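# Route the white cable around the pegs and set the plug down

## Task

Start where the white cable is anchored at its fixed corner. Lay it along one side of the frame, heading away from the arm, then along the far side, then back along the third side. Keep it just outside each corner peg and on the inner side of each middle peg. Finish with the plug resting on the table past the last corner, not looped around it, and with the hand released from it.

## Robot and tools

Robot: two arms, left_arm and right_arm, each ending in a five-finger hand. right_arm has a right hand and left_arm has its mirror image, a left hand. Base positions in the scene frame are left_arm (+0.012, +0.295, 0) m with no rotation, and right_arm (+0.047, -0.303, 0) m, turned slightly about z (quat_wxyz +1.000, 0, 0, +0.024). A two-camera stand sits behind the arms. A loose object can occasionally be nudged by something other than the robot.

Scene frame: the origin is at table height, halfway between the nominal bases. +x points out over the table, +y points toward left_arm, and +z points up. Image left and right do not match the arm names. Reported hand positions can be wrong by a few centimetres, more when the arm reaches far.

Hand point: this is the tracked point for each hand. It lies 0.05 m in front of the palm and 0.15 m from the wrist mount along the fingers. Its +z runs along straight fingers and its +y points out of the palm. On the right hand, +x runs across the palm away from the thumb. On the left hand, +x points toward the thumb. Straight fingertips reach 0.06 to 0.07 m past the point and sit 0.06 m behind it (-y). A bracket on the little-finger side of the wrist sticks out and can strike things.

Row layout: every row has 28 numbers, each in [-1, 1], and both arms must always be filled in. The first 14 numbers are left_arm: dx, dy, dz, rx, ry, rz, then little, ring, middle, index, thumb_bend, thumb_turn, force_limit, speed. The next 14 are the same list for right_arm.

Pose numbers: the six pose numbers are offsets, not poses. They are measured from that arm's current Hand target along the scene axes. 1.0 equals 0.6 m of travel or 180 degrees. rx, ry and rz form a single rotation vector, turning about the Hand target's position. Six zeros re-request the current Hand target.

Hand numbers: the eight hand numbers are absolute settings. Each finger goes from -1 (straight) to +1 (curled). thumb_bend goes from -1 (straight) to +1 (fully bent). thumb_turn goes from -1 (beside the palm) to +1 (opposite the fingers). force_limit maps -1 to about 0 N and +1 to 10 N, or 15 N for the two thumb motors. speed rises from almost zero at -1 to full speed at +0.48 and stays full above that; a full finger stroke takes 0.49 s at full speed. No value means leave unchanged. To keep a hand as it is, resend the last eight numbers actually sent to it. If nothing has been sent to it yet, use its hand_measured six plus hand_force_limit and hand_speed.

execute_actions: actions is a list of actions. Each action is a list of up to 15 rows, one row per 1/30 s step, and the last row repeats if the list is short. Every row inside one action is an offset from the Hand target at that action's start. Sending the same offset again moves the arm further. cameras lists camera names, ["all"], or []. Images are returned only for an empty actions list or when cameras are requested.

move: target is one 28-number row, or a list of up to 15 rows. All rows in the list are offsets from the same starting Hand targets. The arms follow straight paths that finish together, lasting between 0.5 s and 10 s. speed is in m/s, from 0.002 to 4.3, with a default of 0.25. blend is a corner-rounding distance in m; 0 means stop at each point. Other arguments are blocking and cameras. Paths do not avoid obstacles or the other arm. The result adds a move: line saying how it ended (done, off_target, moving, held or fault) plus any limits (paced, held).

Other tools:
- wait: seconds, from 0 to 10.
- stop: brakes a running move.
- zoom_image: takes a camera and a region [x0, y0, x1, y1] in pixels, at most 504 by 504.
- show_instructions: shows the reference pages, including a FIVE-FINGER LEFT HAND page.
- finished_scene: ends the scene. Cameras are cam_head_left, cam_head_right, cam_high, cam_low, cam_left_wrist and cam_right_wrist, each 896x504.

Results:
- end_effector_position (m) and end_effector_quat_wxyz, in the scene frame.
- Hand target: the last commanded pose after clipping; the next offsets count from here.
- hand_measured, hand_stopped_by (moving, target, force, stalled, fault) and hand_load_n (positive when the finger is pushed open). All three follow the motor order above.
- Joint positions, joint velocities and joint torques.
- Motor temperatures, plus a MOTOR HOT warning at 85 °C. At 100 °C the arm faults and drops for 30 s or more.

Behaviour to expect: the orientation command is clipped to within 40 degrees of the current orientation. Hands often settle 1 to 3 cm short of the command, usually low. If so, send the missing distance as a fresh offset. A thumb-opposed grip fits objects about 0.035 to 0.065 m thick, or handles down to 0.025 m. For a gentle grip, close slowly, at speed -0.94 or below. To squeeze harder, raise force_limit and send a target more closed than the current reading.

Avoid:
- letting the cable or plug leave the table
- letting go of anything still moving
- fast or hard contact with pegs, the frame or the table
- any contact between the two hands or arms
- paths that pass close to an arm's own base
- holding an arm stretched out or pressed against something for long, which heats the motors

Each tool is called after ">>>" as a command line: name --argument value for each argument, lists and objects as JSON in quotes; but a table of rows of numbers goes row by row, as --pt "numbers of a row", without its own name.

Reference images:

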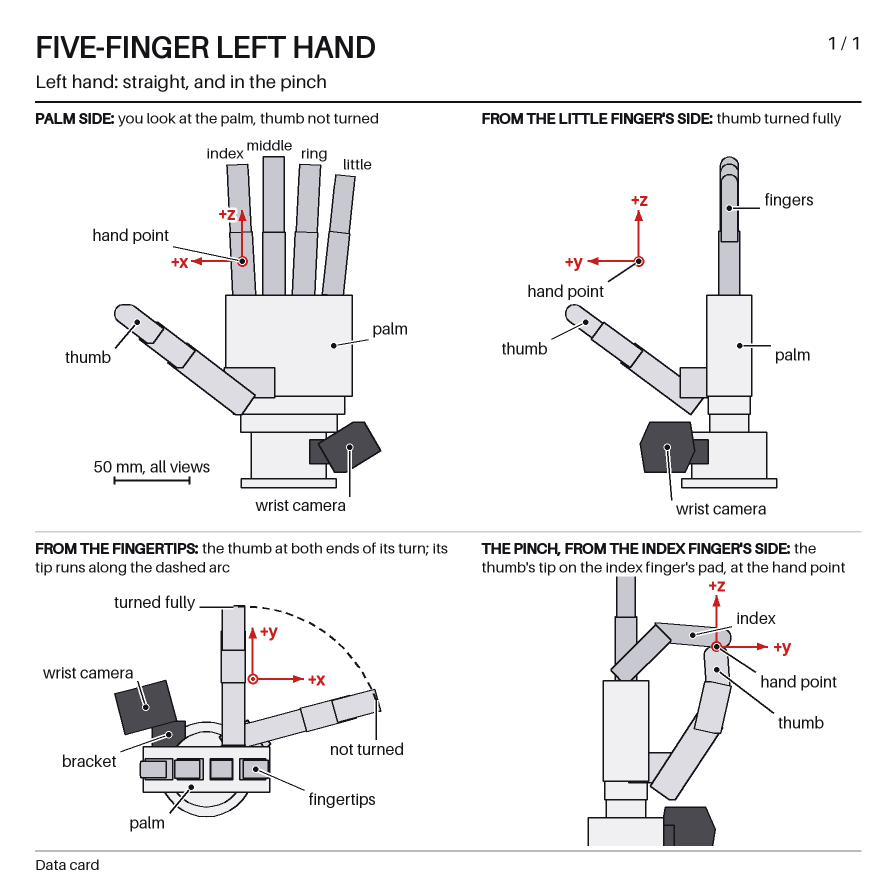

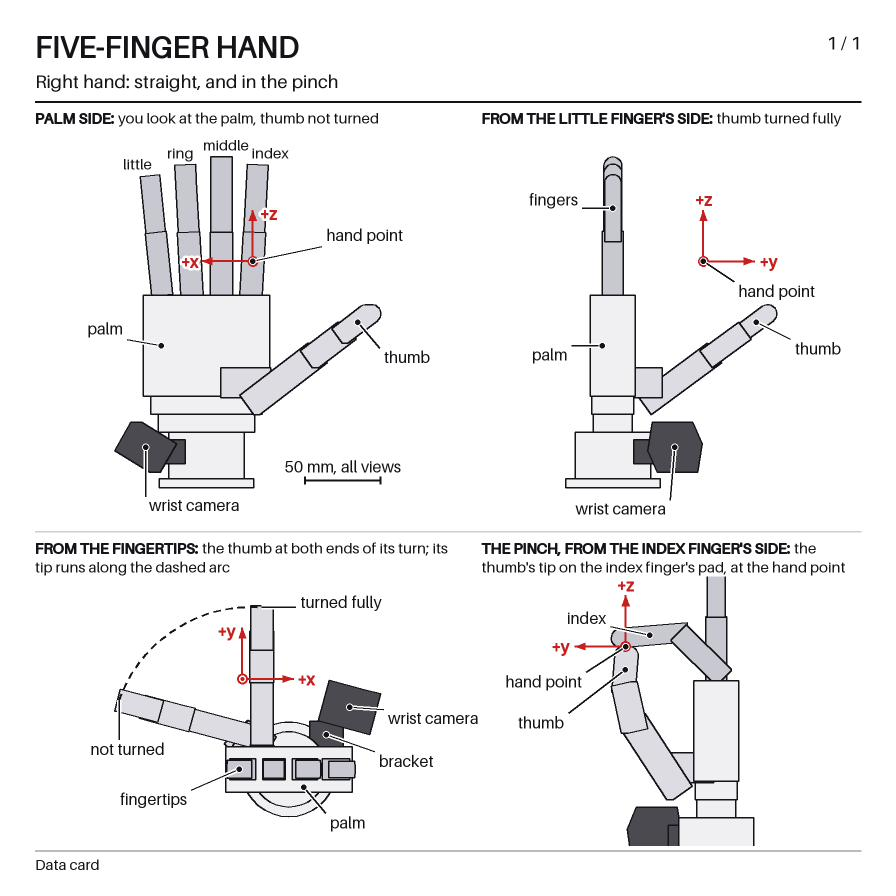

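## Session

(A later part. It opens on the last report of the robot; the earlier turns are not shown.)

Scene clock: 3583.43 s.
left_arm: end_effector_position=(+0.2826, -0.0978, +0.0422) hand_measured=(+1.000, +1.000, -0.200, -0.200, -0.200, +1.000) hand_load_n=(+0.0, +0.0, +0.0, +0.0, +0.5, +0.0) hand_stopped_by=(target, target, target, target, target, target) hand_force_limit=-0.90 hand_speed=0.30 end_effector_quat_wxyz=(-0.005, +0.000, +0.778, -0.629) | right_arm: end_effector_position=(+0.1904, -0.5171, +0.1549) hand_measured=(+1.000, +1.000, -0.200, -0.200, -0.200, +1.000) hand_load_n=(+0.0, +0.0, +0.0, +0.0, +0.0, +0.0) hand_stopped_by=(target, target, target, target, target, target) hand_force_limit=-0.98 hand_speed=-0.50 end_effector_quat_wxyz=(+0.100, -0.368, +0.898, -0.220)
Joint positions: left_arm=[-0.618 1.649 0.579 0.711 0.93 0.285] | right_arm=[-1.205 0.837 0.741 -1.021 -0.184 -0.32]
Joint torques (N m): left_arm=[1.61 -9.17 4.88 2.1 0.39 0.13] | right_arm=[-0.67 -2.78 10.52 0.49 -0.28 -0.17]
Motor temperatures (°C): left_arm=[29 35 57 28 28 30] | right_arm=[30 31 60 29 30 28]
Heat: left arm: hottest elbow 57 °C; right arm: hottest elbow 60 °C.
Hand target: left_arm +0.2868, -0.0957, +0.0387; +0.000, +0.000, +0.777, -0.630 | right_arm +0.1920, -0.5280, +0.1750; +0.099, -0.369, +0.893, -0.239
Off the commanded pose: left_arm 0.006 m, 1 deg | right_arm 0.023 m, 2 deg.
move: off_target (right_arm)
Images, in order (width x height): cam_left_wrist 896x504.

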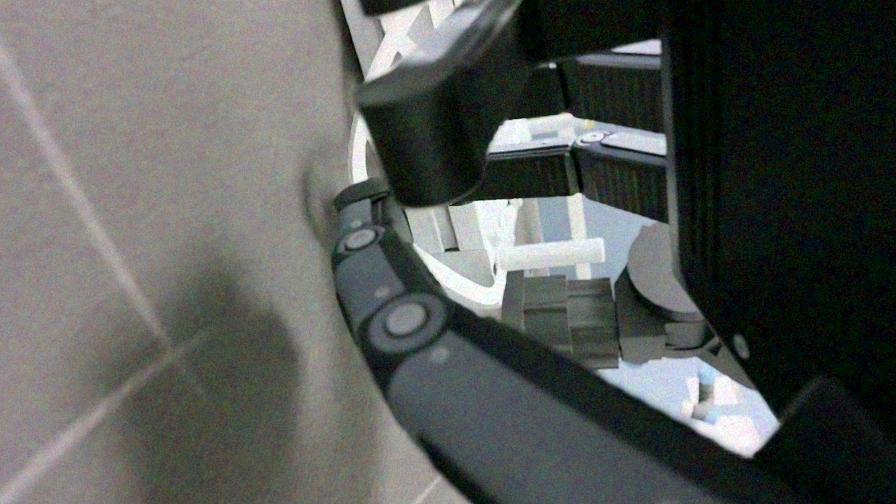

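>>> move --target '[0,0.0,0,0,0,0,1,1,0.6,0.6,-0.2,1,0.3,-0.85,0,0,0,0,0,0,1,1,-0.2,-0.2,-0.2,1,-0.98,-0.5]' --speed 0.1 --cameras '["cam_left_wrist"]'

>>> zoom_image --camera "cam_left_wrist" --region '[200, 0, 500, 260]'

Scene clock: 3589.87 s.
left_arm: end_effector_position=(+0.2819, -0.0978, +0.0424) hand_measured=(+1.000, +1.000, +0.256, +0.312, -0.200, +1.000) hand_load_n=(+0.0, +0.0, +6.0, +7.0, +2.0, -4.5) hand_stopped_by=(target, target, force, force, target, target) hand_force_limit=0.30 hand_speed=-0.85 end_effector_quat_wxyz=(-0.006, +0.001, +0.777, -0.629) | right_arm: end_effector_position=(+0.1904, -0.5171, +0.1549) hand_measured=(+1.000, +1.000, -0.200, -0.200, -0.200, +1.000) hand_load_n=(+0.0, +0.0, +0.0, +0.0, +0.0, +0.0) hand_stopped_by=(target, target, target, target, target, target) hand_force_limit=-0.98 hand_speed=-0.50 end_effector_quat_wxyz=(+0.100, -0.368, +0.898, -0.220)
Joint positions: left_arm=[-0.618 1.649 0.579 0.711 0.935 0.285] | right_arm=[-1.205 0.837 0.741 -1.021 -0.184 -0.32]
Joint torques (N m): left_arm=[1.67 -9.17 4.88 2.13 0.22 0.13] | right_arm=[-0.56 -2.84 10.43 0.75 -0.28 -0.21]
Motor temperatures (°C): left_arm=[29 35 56 28 28 30] | right_arm=[30 31 60 29 30 28]
Heat: left arm: hottest elbow 56 °C; right arm: hottest elbow 60 °C.
Hand target: left_arm +0.2868, -0.0957, +0.0387; +0.000, +0.000, +0.777, -0.630 | right_arm +0.1920, -0.5280, +0.1750; +0.099, -0.369, +0.893, -0.239
Off the commanded pose: left_arm 0.007 m, 1 deg | right_arm 0.023 m, 2 deg.
move: off_target (right_arm)
Images, in order (width x height): cam_left_wrist 896x504.

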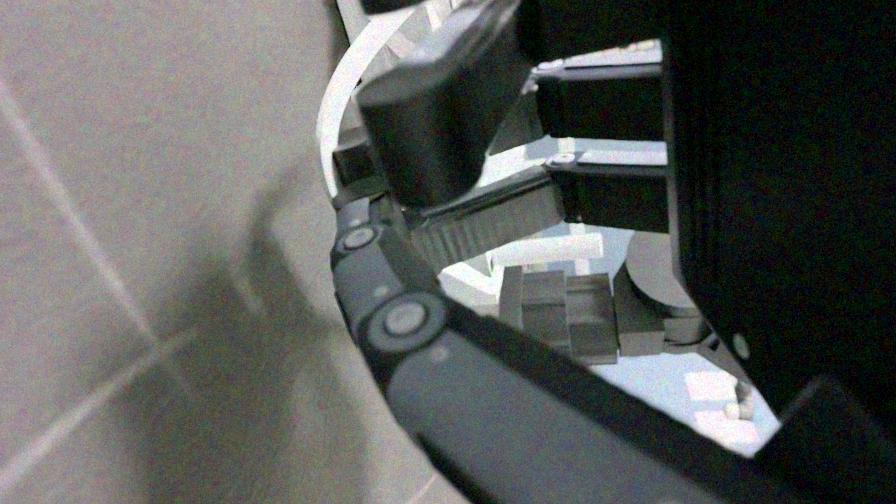

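Scaled by 1.680 from the camera's 896x504 image, which has a finer 1280x720 frame.

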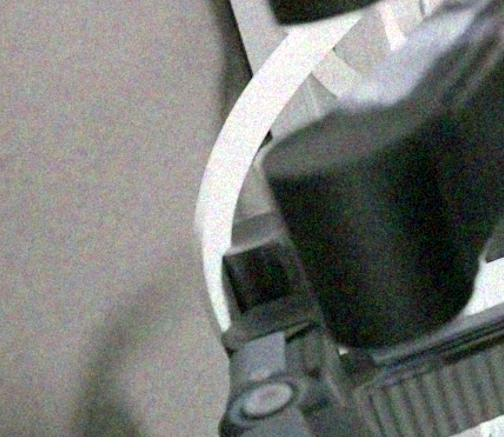

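>>> move --pt "0 0.0 0 0 0 0 1 1 -0.2 -0.2 -0.2 1 0.3 0.3 0 0 0 0 0 0 1 1 -0.2 -0.2 -0.2 1 -0.98 -0.5" --pt "0 0.025 0.05 0 0 0 1 1 -0.2 -0.2 -0.2 1 0.3 0.3 0 0 0 0 0 0 1 1 -0.2 -0.2 -0.2 1 -0.98 -0.5" --speed 0.1 --cameras '["cam_left_wrist","cam_head_left"]'

>>> zoom_image --camera "cam_left_wrist" --region '[200, 0, 500, 260]'

Scene clock: 3602.97 s.
left_arm: end_effector_position=(+0.2851, -0.0848, +0.0708) hand_measured=(+1.000, +1.000, -0.200, -0.200, -0.200, +1.000) hand_load_n=(+0.0, +0.0, +0.0, -0.5, +0.0, +0.0) hand_stopped_by=(target, target, target, target, target, target) hand_force_limit=0.30 hand_speed=0.30 end_effector_quat_wxyz=(-0.002, +0.002, +0.774, -0.633) | right_arm: end_effector_position=(+0.1904, -0.5171, +0.1549) hand_measured=(+1.000, +1.000, -0.200, -0.200, -0.200, +1.000) hand_load_n=(+0.0, +0.0, +0.0, +0.0, -0.5, +0.0) hand_stopped_by=(target, target, target, target, target, target) hand_force_limit=-0.98 hand_speed=-0.50 end_effector_quat_wxyz=(+0.100, -0.368, +0.898, -0.220)
Joint positions: left_arm=[-0.584 1.549 0.574 0.618 0.962 0.296] | right_arm=[-1.205 0.837 0.741 -1.021 -0.184 -0.32]
Joint torques (N m): left_arm=[1.67 -9.82 5.3 0.92 0.4 0.27] | right_arm=[-0.67 -4.66 10.56 0.65 -0.23 -0.16]
Motor temperatures (°C): left_arm=[29 35 55 28 28 30] | right_arm=[30 31 60 29 30 28]
Heat: left arm: hottest elbow 55 °C; right arm: hottest elbow 60 °C.
Hand target: left_arm +0.2867, -0.0807, +0.0687; +0.000, +0.000, +0.777, -0.630 | right_arm +0.1920, -0.5280, +0.1750; +0.099, -0.369, +0.893, -0.239
Off the commanded pose: left_arm 0.005 m, 0 deg | right_arm 0.023 m, 2 deg.
move: off_target (right_arm)
Images, in order (width x height): cam_head_left 896x504, cam_left_wrist 896x504.

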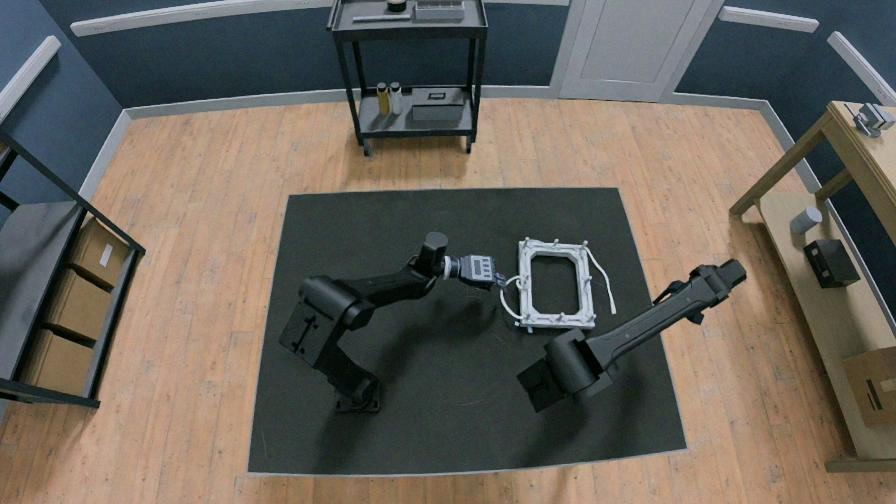

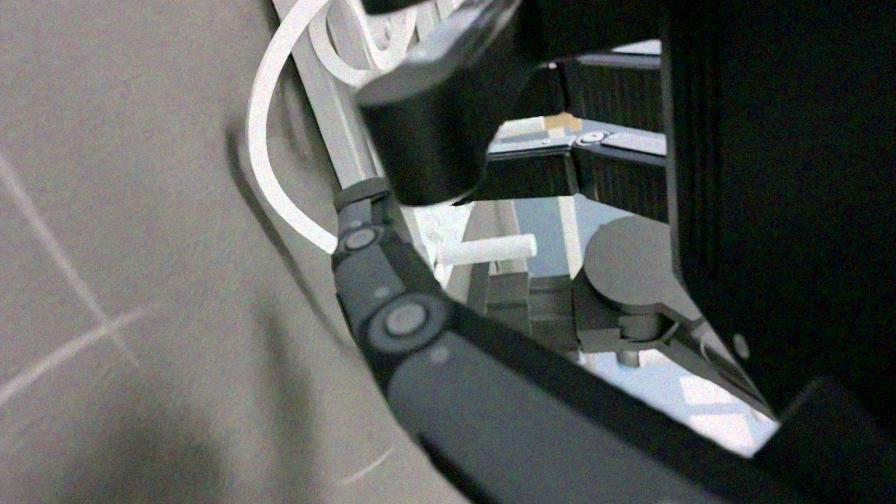

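Scaled by 1.680 from the camera's 896x504 image, which has a finer 1280x720 frame.

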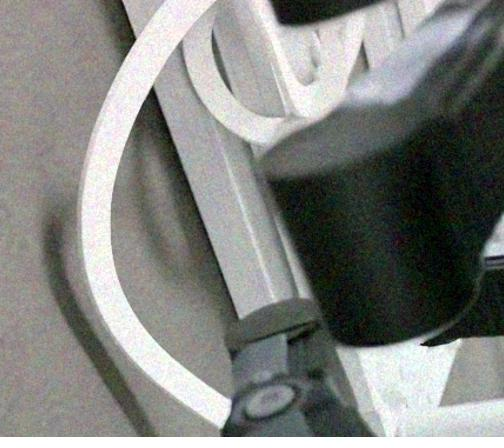

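>>> move --target '[0,-0.007,-0.04,0,0,0,1,1,-0.2,-0.2,-0.2,1,0.3,0.3,0,0,0,0,0,0,1,1,-0.2,-0.2,-0.2,1,-0.98,-0.5]' --speed 0.1 --cameras '["cam_left_wrist"]'

>>> zoom_image --camera "cam_left_wrist" --region '[250, 100, 500, 260]'

Scene clock: 3611.57 s.
left_arm: end_effector_position=(+0.2858, -0.0847, +0.0492) hand_measured=(+1.000, +1.000, -0.200, -0.200, -0.200, +1.000) hand_load_n=(+0.0, +0.0, +0.0, +0.0, +0.0, +0.0) hand_stopped_by=(target, target, target, target, target, target) hand_force_limit=0.30 hand_speed=0.30 end_effector_quat_wxyz=(-0.004, -0.003, +0.777, -0.630) | right_arm: end_effector_position=(+0.1904, -0.5171, +0.1549) hand_measured=(+1.000, +1.000, -0.200, -0.200, -0.200, +1.000) hand_load_n=(+0.0, +0.5, +0.5, +0.0, +0.0, +0.0) hand_stopped_by=(target, target, target, target, target, target) hand_force_limit=-0.98 hand_speed=-0.50 end_effector_quat_wxyz=(+0.100, -0.368, +0.898, -0.220)
Joint positions: left_arm=[-0.584 1.615 0.567 0.68 0.958 0.296] | right_arm=[-1.205 0.837 0.741 -1.021 -0.184 -0.32]
Joint torques (N m): left_arm=[0.91 -8.82 4.92 2.1 0.21 0.16] | right_arm=[-1.44 -3.14 10.55 0.9 -0.29 -0.19]
Motor temperatures (°C): left_arm=[29 35 55 28 28 30] | right_arm=[30 31 60 29 30 28]
Heat: left arm: hottest elbow 55 °C; right arm: hottest elbow 60 °C.
Hand target: left_arm +0.2868, -0.0850, +0.0448; +0.000, +0.000, +0.777, -0.630 | right_arm +0.1920, -0.5280, +0.1750; +0.099, -0.369, +0.893, -0.239
Off the commanded pose: left_arm 0.005 m, 1 deg | right_arm 0.023 m, 2 deg.
move: off_target (right_arm)
Images, in order (width x height): cam_left_wrist 896x504.

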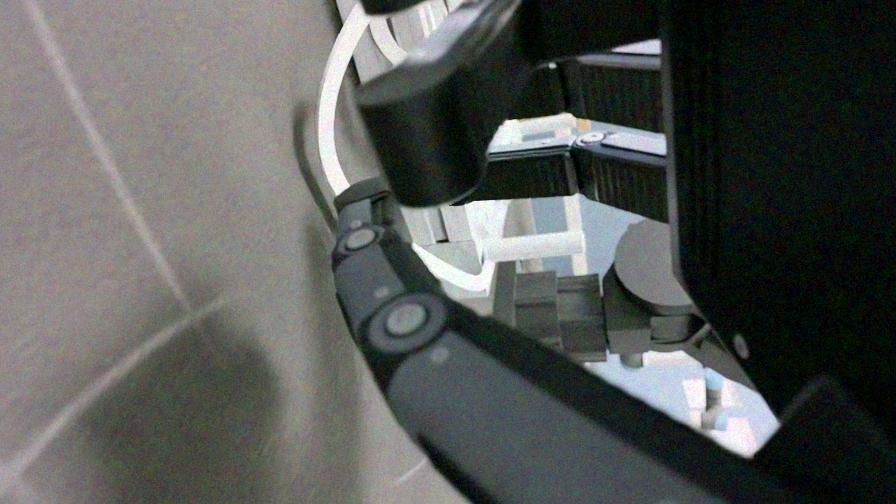

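Scaled by 2.016 from the camera's 896x504 image, which has a finer 1280x720 frame.

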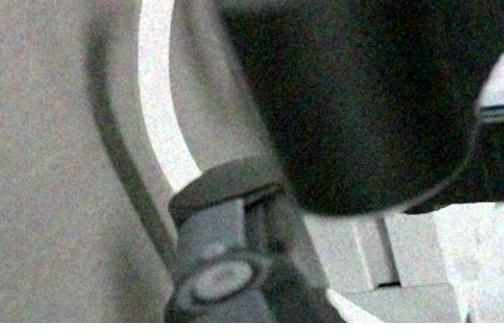

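>>> move --target '[0.03,-0.005,-0.01,0,0,0,1,1,-0.2,-0.2,-0.2,1,0.3,0.3,0,0,0,0,0,0,1,1,-0.2,-0.2,-0.2,1,-0.98,-0.5]' --speed 0.1 --cameras '["cam_left_wrist"]'

>>> zoom_image --camera "cam_left_wrist" --region '[250, 100, 500, 260]'

Scene clock: 3620.13 s.
left_arm: end_effector_position=(+0.2907, -0.0840, +0.0363) hand_measured=(+1.000, +1.000, -0.200, -0.200, -0.200, +1.000) hand_load_n=(+0.0, +0.0, +0.0, +0.0, +0.0, +0.0) hand_stopped_by=(target, target, target, target, target, target) hand_force_limit=0.30 hand_speed=0.30 end_effector_quat_wxyz=(-0.013, -0.007, +0.780, -0.625) | right_arm: end_effector_position=(+0.1904, -0.5171, +0.1549) hand_measured=(+1.000, +1.000, -0.200, -0.200, -0.200, +1.000) hand_load_n=(+0.0, +0.0, +0.0, +0.0, +0.0, +0.0) hand_stopped_by=(target, target, target, target, target, target) hand_force_limit=-0.98 hand_speed=-0.50 end_effector_quat_wxyz=(+0.100, -0.368, +0.898, -0.220)
Joint positions: left_arm=[-0.574 1.66 0.583 0.68 0.971 0.304] | right_arm=[-1.205 0.837 0.741 -1.021 -0.184 -0.32]
Joint torques (N m): left_arm=[1.61 -9.05 6.74 1.8 0.43 0.22] | right_arm=[-0.67 -3.9 10.4 0.77 -0.3 -0.11]
Motor temperatures (°C): left_arm=[29 34 54 28 28 30] | right_arm=[30 31 60 29 30 28]
Heat: left arm: hottest elbow 54 °C; right arm: hottest elbow 60 °C.
Hand target: left_arm +0.3048, -0.0880, +0.0389; +0.000, +0.000, +0.777, -0.630 | right_arm +0.1920, -0.5280, +0.1750; +0.099, -0.369, +0.893, -0.239
Off the commanded pose: left_arm 0.015 m, 2 deg | right_arm 0.023 m, 2 deg.
move: off_target (left_arm, right_arm)
Images, in order (width x height): cam_left_wrist 896x504.

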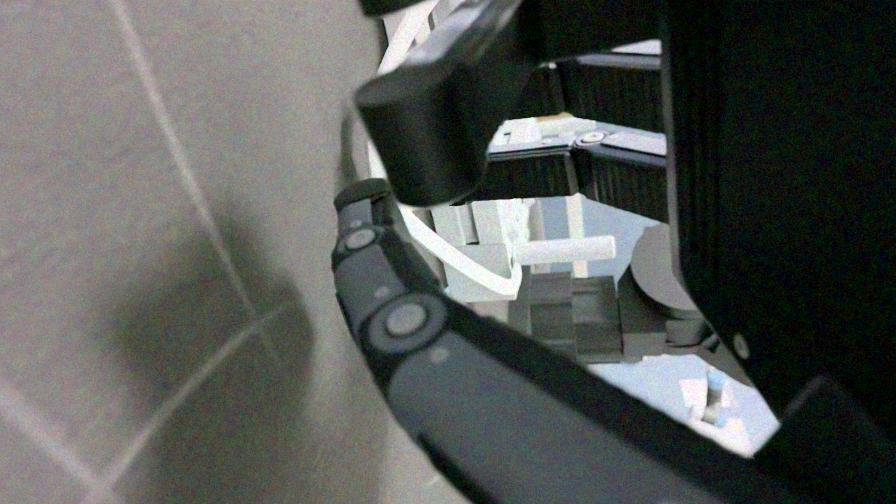

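Scaled by 2.016 from the camera's 896x504 image, which has a finer 1280x720 frame.

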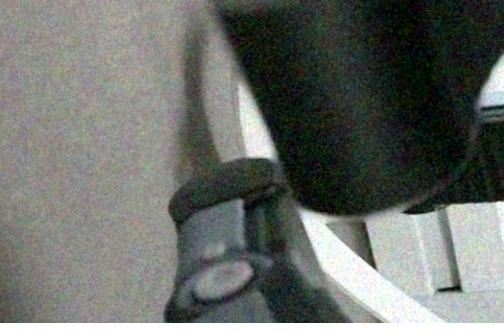

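>>> move --target '[-0.02,0.0,0.002,0,0,0,1,1,0.6,0.6,-0.2,1,0.3,-0.85,0,0,0,0,0,0,1,1,-0.2,-0.2,-0.2,1,-0.98,-0.5]' --speed 0.1 --cameras '["cam_left_wrist"]'

>>> zoom_image --camera "cam_left_wrist" --region '[250, 100, 500, 260]'

Scene clock: 3626.50 s.
left_arm: end_effector_position=(+0.2941, -0.0847, +0.0371) hand_measured=(+1.000, +1.000, +0.268, +0.312, -0.200, +1.000) hand_load_n=(+0.0, +0.0, +12.0, +8.0, +2.0, -3.5) hand_stopped_by=(target, target, force, force, target, target) hand_force_limit=0.30 hand_speed=-0.85 end_effector_quat_wxyz=(-0.005, -0.008, +0.780, -0.626) | right_arm: end_effector_position=(+0.1904, -0.5171, +0.1549) hand_measured=(+1.000, +1.000, -0.200, -0.200, -0.200, +1.000) hand_load_n=(+0.0, +0.0, +0.0, +0.0, +0.0, +0.0) hand_stopped_by=(target, target, target, target, target, target) hand_force_limit=-0.98 hand_speed=-0.50 end_effector_quat_wxyz=(+0.100, -0.368, +0.898, -0.220)
Joint positions: left_arm=[-0.574 1.66 0.583 0.691 0.96 0.304] | right_arm=[-1.205 0.837 0.741 -1.021 -0.184 -0.32]
Joint torques (N m): left_arm=[0.32 -10.7 4.74 2.07 0.22 0.1] | right_arm=[-1.2 -3.08 10.76 0.75 -0.21 -0.14]
Motor temperatures (°C): left_arm=[29 34 54 28 28 30] | right_arm=[30 31 60 29 30 28]
Heat: left arm: hottest elbow 54 °C; right arm: hottest elbow 60 °C.
Hand target: left_arm +0.2928, -0.0880, +0.0401; +0.000, +0.000, +0.777, -0.630 | right_arm +0.1920, -0.5280, +0.1750; +0.099, -0.369, +0.893, -0.239
Off the commanded pose: left_arm 0.005 m, 1 deg | right_arm 0.023 m, 2 deg.
move: off_target (right_arm)
Images, in order (width x height): cam_left_wrist 896x504.

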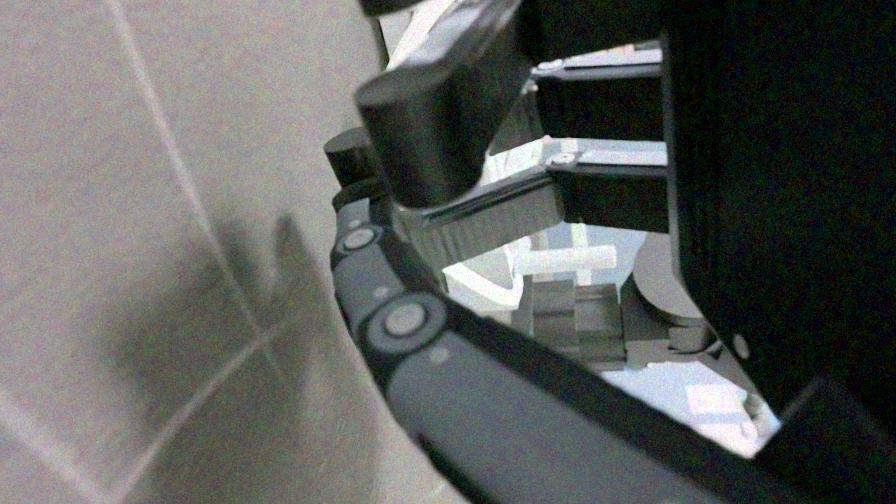

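Scaled by 2.016 from the camera's 896x504 image, which has a finer 1280x720 frame.

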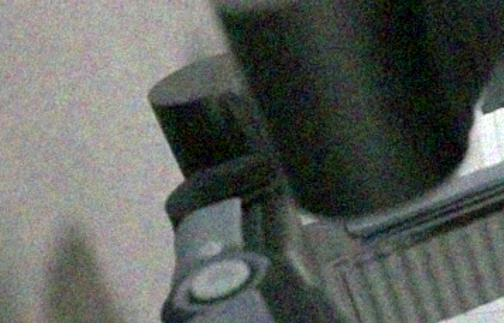

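>>> move --target '[0.01,0.0,0.07,0,0,0,1,1,0.6,0.6,-0.2,1,0.3,-0.85,0,0,0,0,0,0,1,1,-0.2,-0.2,-0.2,1,-0.98,-0.5]' --speed 0.08 --cameras '["cam_left_wrist","cam_head_left"]'

>>> zoom_image --camera "cam_head_left" --region '[490, 230, 570, 340]'

Scene clock: 3631.03 s.
left_arm: end_effector_position=(+0.2887, -0.0818, +0.0715) hand_measured=(+1.000, +1.000, +0.268, +0.312, -0.200, +1.000) hand_load_n=(+0.5, +0.0, +12.0, +7.5, +2.0, -3.5) hand_stopped_by=(target, target, force, force, target, target) hand_force_limit=0.30 hand_speed=-0.85 end_effector_quat_wxyz=(-0.008, -0.008, +0.780, -0.625) | right_arm: end_effector_position=(+0.1904, -0.5171, +0.1549) hand_measured=(+1.000, +1.000, -0.200, -0.200, -0.200, +1.000) hand_load_n=(+0.0, +0.0, +0.0, +0.0, +0.0, +0.0) hand_stopped_by=(target, target, target, target, target, target) hand_force_limit=-0.98 hand_speed=-0.50 end_effector_quat_wxyz=(+0.100, -0.368, +0.898, -0.220)
Joint positions: left_arm=[-0.574 1.539 0.588 0.56 0.964 0.304] | right_arm=[-1.205 0.837 0.741 -1.021 -0.184 -0.32]
Joint torques (N m): left_arm=[0.97 -9.99 7.77 0.87 0.41 0.14] | right_arm=[-0.85 -3.25 10.61 0.85 -0.21 -0.25]
Motor temperatures (°C): left_arm=[29 34 54 28 28 30] | right_arm=[30 31 60 29 30 28]
Heat: left arm: hottest elbow 54 °C; right arm: hottest elbow 60 °C.
Hand target: left_arm +0.2987, -0.0880, +0.0820; +0.000, +0.000, +0.777, -0.630 | right_arm +0.1920, -0.5280, +0.1750; +0.099, -0.369, +0.893, -0.239
Off the commanded pose: left_arm 0.016 m, 1 deg | right_arm 0.023 m, 2 deg.
move: off_target (left_arm, right_arm)
Images, in order (width x height): cam_head_left 896x504, cam_left_wrist 896x504.

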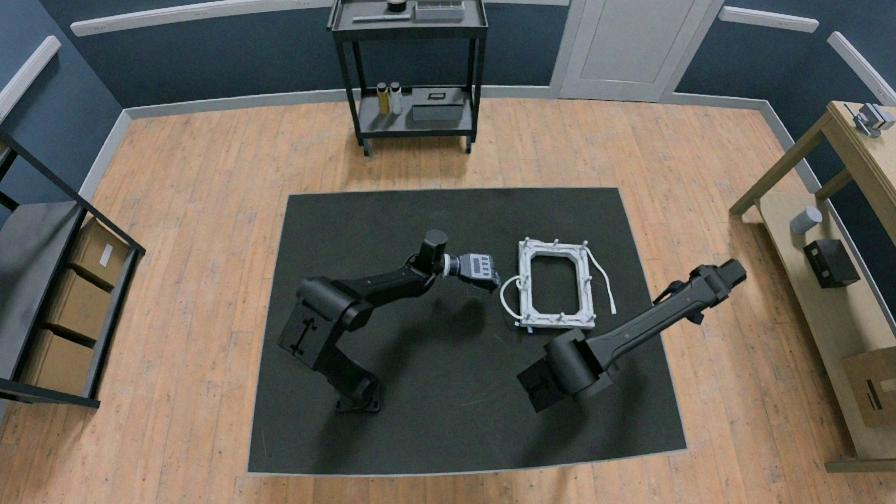

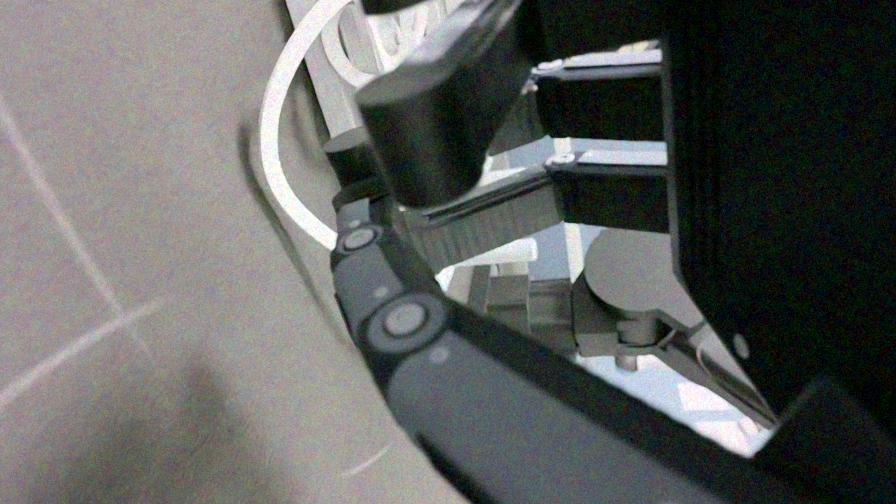

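Scaled by 4.582 from the camera's 896x504 image, which has a finer 1280x720 frame.

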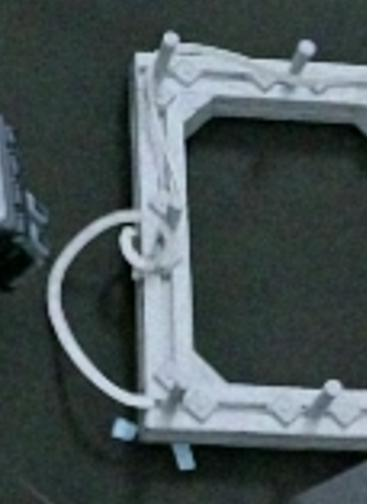

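>>> move --pt "0 0.0 0.01 0 0 0 1 1 -0.2 -0.2 -0.2 1 0.3 0.3 0 0 0 0 0 0 1 1 -0.2 -0.2 -0.2 1 -0.98 -0.5" --pt "-0.01 -0.027 0 0 0 0 1 1 -0.2 -0.2 -0.2 1 0.3 0.3 0 0 0 0 0 0 1 1 -0.2 -0.2 -0.2 1 -0.98 -0.5" --pt "-0.01 -0.027 -0.075 0 0 0 1 1 -0.2 -0.2 -0.2 1 0.3 0.3 0 0 0 0 0 0 1 1 -0.2 -0.2 -0.2 1 -0.98 -0.5" --speed 0.1 --cameras '["cam_left_wrist"]'

>>> zoom_image --camera "cam_left_wrist" --region '[250, 100, 500, 260]'

Scene clock: 3653.07 s.
left_arm: end_effector_position=(+0.2923, -0.0985, +0.0373) hand_measured=(+1.000, +1.000, -0.200, -0.200, -0.200, +1.000) hand_load_n=(+0.0, +0.0, +0.0, +0.0, +0.0, +0.0) hand_stopped_by=(target, target, target, target, target, target) hand_force_limit=0.30 hand_speed=0.30 end_effector_quat_wxyz=(+0.002, -0.002, +0.779, -0.627) | right_arm: end_effector_position=(+0.1904, -0.5171, +0.1549) hand_measured=(+1.000, +1.000, -0.200, -0.200, -0.200, +1.000) hand_load_n=(+0.0, +0.0, +0.0, +0.0, +0.0, +0.0) hand_stopped_by=(target, target, target, target, target, target) hand_force_limit=-0.98 hand_speed=-0.50 end_effector_quat_wxyz=(+0.100, -0.368, +0.898, -0.220)
Joint positions: left_arm=[-0.609 1.672 0.595 0.713 0.926 0.296] | right_arm=[-1.205 0.837 0.741 -1.021 -0.184 -0.32]
Joint torques (N m): left_arm=[0.32 -9.47 5.55 2.04 0.21 -0.03] | right_arm=[-0.85 -3.6 10.59 0.83 -0.24 -0.18]
Motor temperatures (°C): left_arm=[29 34 54 28 28 30] | right_arm=[30 31 60 29 30 28]
Heat: left arm: hottest elbow 54 °C; right arm: hottest elbow 60 °C.
Hand target: left_arm +0.2929, -0.1041, +0.0369; +0.000, +0.000, +0.777, -0.630 | right_arm +0.1920, -0.5280, +0.1750; +0.099, -0.369, +0.893, -0.239
Off the commanded pose: left_arm 0.006 m, 1 deg | right_arm 0.023 m, 2 deg.
move: off_target (right_arm)
Images, in order (width x height): cam_left_wrist 896x504.

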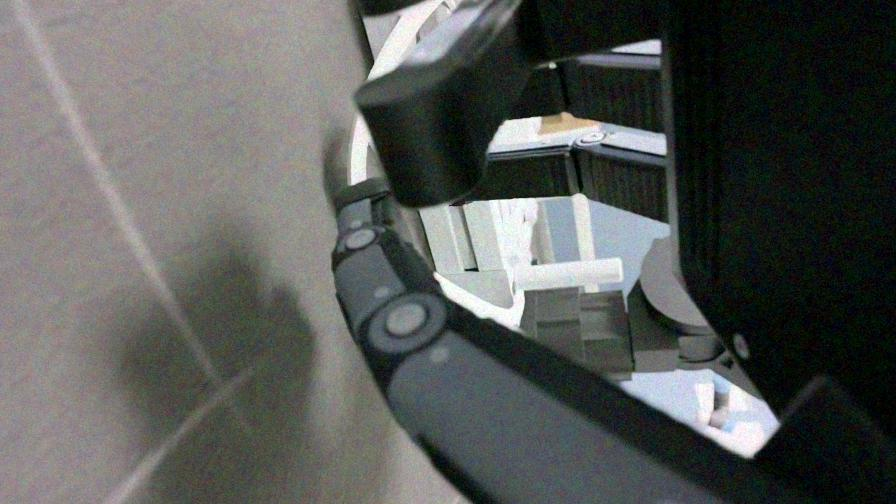

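Scaled by 2.016 from the camera's 896x504 image, which has a finer 1280x720 frame.

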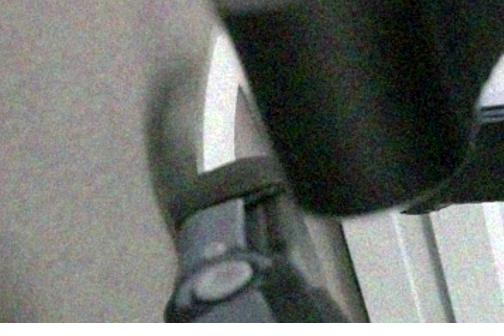

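>>> move --target '[0,0.003,-0.013,0,0,0,1,1,-0.2,-0.2,-0.2,1,0.3,0.3,0,0,0,0,0,0,1,1,-0.2,-0.2,-0.2,1,-0.98,-0.5]' --speed 0.1 --cameras '["cam_left_wrist"]'

>>> zoom_image --camera "cam_left_wrist" --region '[250, 100, 500, 260]'

Scene clock: 3659.63 s.
left_arm: end_effector_position=(+0.2934, -0.0992, +0.0318) hand_measured=(+1.000, +1.000, -0.200, -0.200, -0.200, +1.000) hand_load_n=(+0.0, +0.0, -0.5, +0.0, +0.0, +0.0) hand_stopped_by=(target, target, target, target, target, target) hand_force_limit=0.30 hand_speed=0.30 end_effector_quat_wxyz=(+0.003, -0.001, +0.778, -0.628) | right_arm: end_effector_position=(+0.1904, -0.5171, +0.1549) hand_measured=(+1.000, +1.000, -0.200, -0.200, -0.200, +1.000) hand_load_n=(+0.0, +0.0, +0.0, +0.0, +0.0, +0.0) hand_stopped_by=(target, target, target, target, target, target) hand_force_limit=-0.98 hand_speed=-0.50 end_effector_quat_wxyz=(+0.100, -0.368, +0.898, -0.220)
Joint positions: left_arm=[-0.609 1.694 0.595 0.74 0.926 0.295] | right_arm=[-1.205 0.837 0.741 -1.021 -0.184 -0.32]
Joint torques (N m): left_arm=[0.56 -9.41 5.07 2.19 0.36 0] | right_arm=[-1.44 -3.43 10.62 0.68 -0.28 -0.16]
Motor temperatures (°C): left_arm=[29 34 54 28 28 30] | right_arm=[30 31 60 29 30 28]
Heat: left arm: hottest elbow 54 °C; right arm: hottest elbow 60 °C.
Hand target: left_arm +0.2929, -0.1023, +0.0292; +0.000, +0.000, +0.777, -0.630 | right_arm +0.1920, -0.5280, +0.1750; +0.099, -0.369, +0.893, -0.239
Off the commanded pose: left_arm 0.004 m, 0 deg | right_arm 0.023 m, 2 deg.
move: off_target (right_arm)
Images, in order (width x height): cam_left_wrist 896x504.

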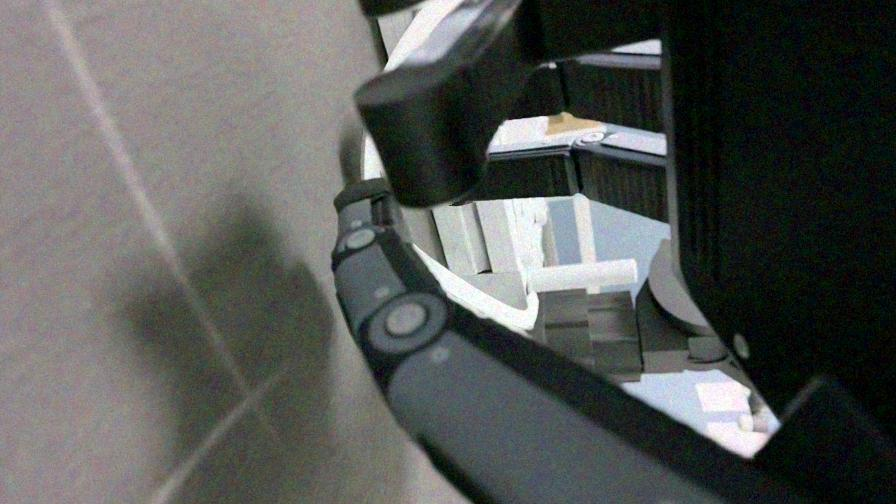

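Scaled by 2.016 from the camera's 896x504 image, which has a finer 1280x720 frame.

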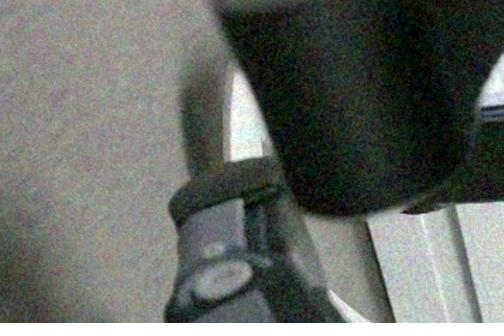

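Good height. Close.

>>> move --target '[0,0.003,0.002,0,0,0,1,1,0.6,0.6,-0.2,1,0.3,-0.85,0,0,0,0,0,0,1,1,-0.2,-0.2,-0.2,1,-0.98,-0.5]' --speed 0.1 --cameras '["cam_left_wrist"]'

>>> zoom_image --camera "cam_left_wrist" --region '[250, 0, 500, 260]'

Scene clock: 3664.73 s.
left_arm: end_effector_position=(+0.2924, -0.0992, +0.0321) hand_measured=(+1.000, +1.000, +0.256, +0.312, -0.200, +1.000) hand_load_n=(+0.0, +0.0, +6.0, +7.5, +1.5, -4.0) hand_stopped_by=(target, target, force, force, target, target) hand_force_limit=0.30 hand_speed=-0.85 end_effector_quat_wxyz=(+0.001, +0.001, +0.778, -0.629) | right_arm: end_effector_position=(+0.1904, -0.5171, +0.1549) hand_measured=(+1.000, +1.000, -0.200, -0.200, -0.200, +1.000) hand_load_n=(+0.0, +0.0, +0.0, +0.5, +0.0, +0.0) hand_stopped_by=(target, target, target, target, target, target) hand_force_limit=-0.98 hand_speed=-0.50 end_effector_quat_wxyz=(+0.100, -0.368, +0.898, -0.220)
Joint positions: left_arm=[-0.609 1.694 0.595 0.74 0.931 0.295] | right_arm=[-1.205 0.837 0.741 -1.021 -0.184 -0.32]
Joint torques (N m): left_arm=[0.85 -9.93 4.88 1.94 0.3 0.02] | right_arm=[-0.44 -4.13 10.77 0.68 -0.24 -0.25]
Motor temperatures (°C): left_arm=[29 34 54 28 28 30] | right_arm=[30 31 60 29 30 28]
Heat: left arm: hottest elbow 54 °C; right arm: hottest elbow 60 °C.
Hand target: left_arm +0.2928, -0.1005, +0.0304; +0.000, +0.000, +0.777, -0.630 | right_arm +0.1920, -0.5280, +0.1750; +0.099, -0.369, +0.893, -0.239
Off the commanded pose: left_arm 0.002 m, 0 deg | right_arm 0.023 m, 2 deg.
move: off_target (right_arm)
Images, in order (width x height): cam_left_wrist 896x504.

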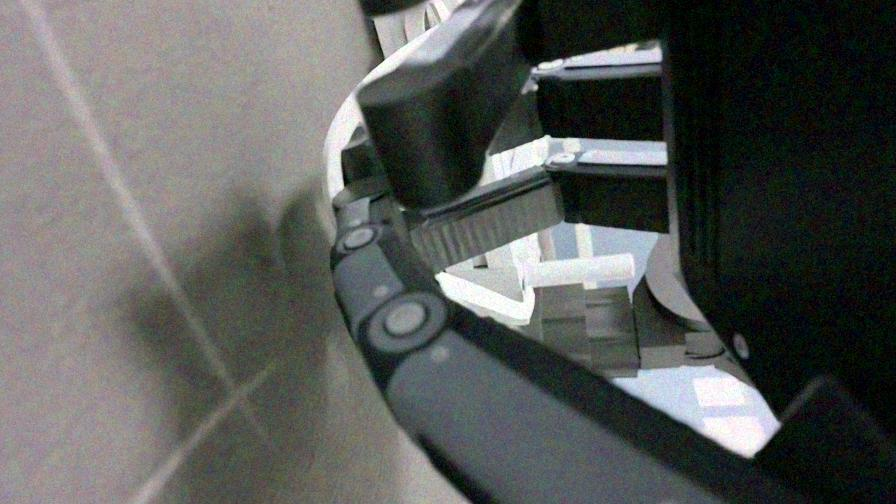

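Scaled by 1.938 from the camera's 896x504 image, which has a finer 1280x720 frame.

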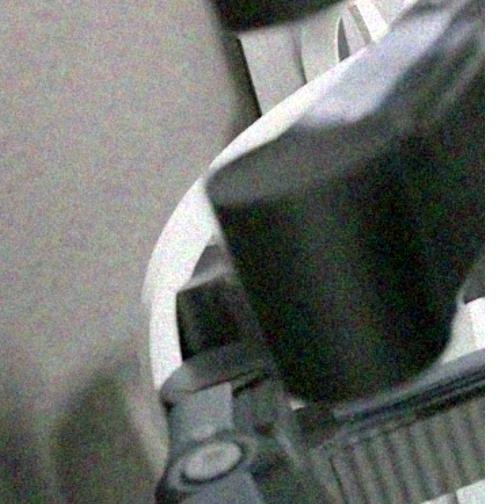

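>>> move --pt "0 0.0 0.0 0 0 0 1 1 -0.2 -0.2 -0.2 1 0.3 0.3 0 0 0 0 0 0 1 1 -0.2 -0.2 -0.2 1 -0.98 -0.5" --pt "0 0.0 0.07 0 0 0 1 1 -0.2 -0.2 -0.2 1 0.3 0.3 0 0 0 0 0 0 1 1 -0.2 -0.2 -0.2 1 -0.98 -0.5" --pt "0 0.003 -0.02 0 0 0 1 1 -0.2 -0.2 -0.2 1 0.3 0.3 0 0 0 0 0 0 1 1 -0.2 -0.2 -0.2 1 -0.98 -0.5" --speed 0.1 --cameras '["cam_left_wrist"]'

>>> zoom_image --camera "cam_left_wrist" --region '[250, 0, 500, 260]'

Scene clock: 3678.70 s.
left_arm: end_effector_position=(+0.2929, -0.0999, +0.0232) hand_measured=(+1.000, +1.000, -0.200, -0.200, -0.200, +1.000) hand_load_n=(+0.0, +0.0, +0.0, +0.0, +0.0, +0.0) hand_stopped_by=(target, target, target, target, target, target) hand_force_limit=0.30 hand_speed=0.30 end_effector_quat_wxyz=(+0.001, +0.001, +0.777, -0.630) | right_arm: end_effector_position=(+0.1904, -0.5171, +0.1549) hand_measured=(+1.000, +1.000, -0.200, -0.200, -0.200, +1.000) hand_load_n=(+0.0, +0.0, +0.0, +0.0, +0.0, +0.0) hand_stopped_by=(target, target, target, target, target, target) hand_force_limit=-0.98 hand_speed=-0.50 end_effector_quat_wxyz=(+0.100, -0.368, +0.898, -0.220)
Joint positions: left_arm=[-0.609 1.727 0.595 0.776 0.933 0.293] | right_arm=[-1.205 0.837 0.741 -1.021 -0.184 -0.32]
Joint torques (N m): left_arm=[1.14 -9.64 4.3 2.11 0.38 0.07] | right_arm=[-1.2 -3.14 10.54 0.61 -0.27 -0.19]
Motor temperatures (°C): left_arm=[29 34 54 28 28 30] | right_arm=[30 31 61 29 30 28]
Heat: left arm: hottest elbow 54 °C; right arm: hottest elbow 61 °C.
Hand target: left_arm +0.2929, -0.0987, +0.0183; +0.000, +0.000, +0.777, -0.630 | right_arm +0.1920, -0.5280, +0.1750; +0.099, -0.369, +0.893, -0.239
Off the commanded pose: left_arm 0.005 m, 0 deg | right_arm 0.023 m, 2 deg.
move: off_target (right_arm)
Images, in order (width x height): cam_left_wrist 896x504.

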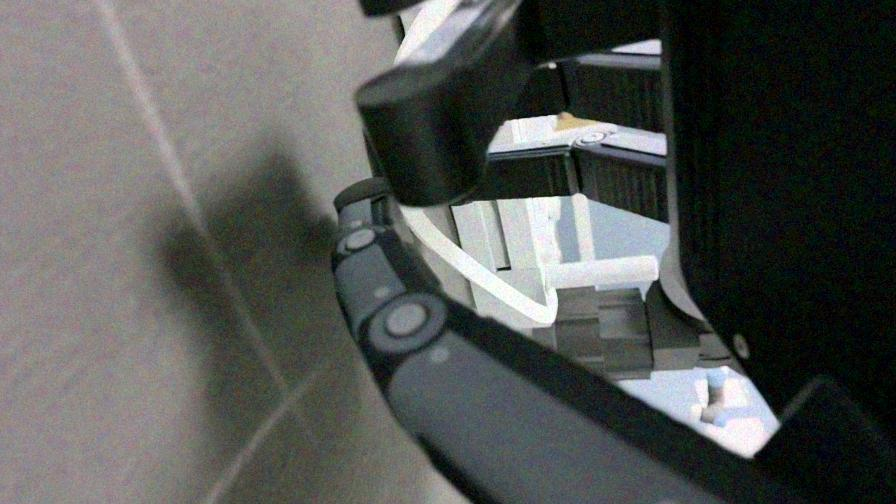

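Scaled by 1.938 from the camera's 896x504 image, which has a finer 1280x720 frame.

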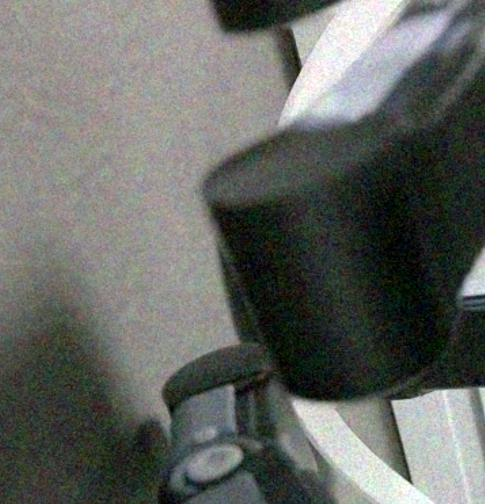

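>>> move --target '[0,0.003,0.002,0,0,0,1,1,0.6,0.6,-0.2,1,0.3,-0.85,0,0,0,0,0,0,1,1,-0.2,-0.2,-0.2,1,-0.98,-0.5]' --speed 0.1 --cameras '["cam_left_wrist"]'

>>> zoom_image --camera "cam_left_wrist" --region '[250, 0, 500, 260]'

Scene clock: 3685.77 s.
left_arm: end_effector_position=(+0.2897, -0.1003, +0.0241) hand_measured=(+1.000, +1.000, +0.228, +0.296, -0.202, +1.000) hand_load_n=(+0.0, +0.0, +8.0, +9.0, +4.0, +0.0) hand_stopped_by=(target, target, force, force, target, target) hand_force_limit=0.30 hand_speed=-0.85 end_effector_quat_wxyz=(-0.006, +0.003, +0.776, -0.631) | right_arm: end_effector_position=(+0.1904, -0.5171, +0.1549) hand_measured=(+1.000, +1.000, -0.200, -0.200, -0.200, +1.000) hand_load_n=(+0.0, +0.0, +0.0, +0.0, +0.0, +0.0) hand_stopped_by=(target, target, target, target, target, target) hand_force_limit=-0.98 hand_speed=-0.50 end_effector_quat_wxyz=(+0.100, -0.368, +0.898, -0.220)
Joint positions: left_arm=[-0.61 1.727 0.595 0.776 0.944 0.286] | right_arm=[-1.205 0.837 0.741 -1.021 -0.184 -0.32]
Joint torques (N m): left_arm=[1.55 -10.17 4.11 1.92 0.05 0.16] | right_arm=[-1.55 -3.55 10.43 0.94 -0.22 -0.2]
Motor temperatures (°C): left_arm=[29 34 53 28 28 30] | right_arm=[30 31 61 29 30 28]
Heat: left arm: hottest elbow 53 °C; right arm: hottest elbow 61 °C.
Hand target: left_arm +0.2928, -0.0969, +0.0195; +0.000, +0.000, +0.777, -0.630 | right_arm +0.1920, -0.5280, +0.1750; +0.099, -0.369, +0.893, -0.239
Off the commanded pose: left_arm 0.006 m, 1 deg | right_arm 0.023 m, 2 deg.
move: off_target (right_arm)
Images, in order (width x height): cam_left_wrist 896x504.

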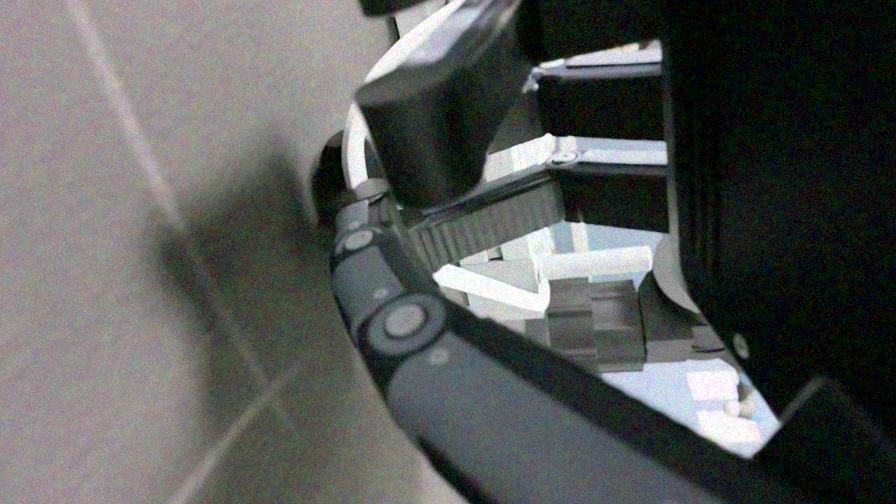

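Scaled by 1.938 from the camera's 896x504 image, which has a finer 1280x720 frame.

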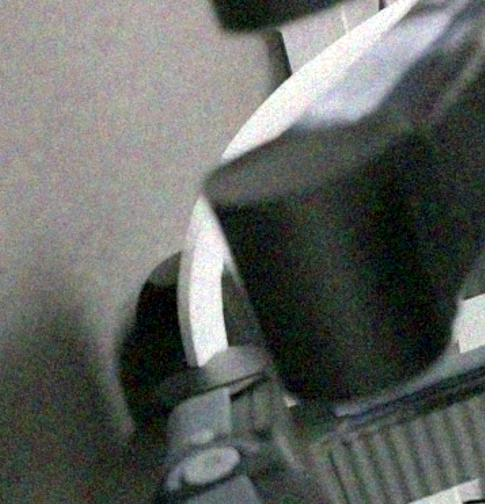

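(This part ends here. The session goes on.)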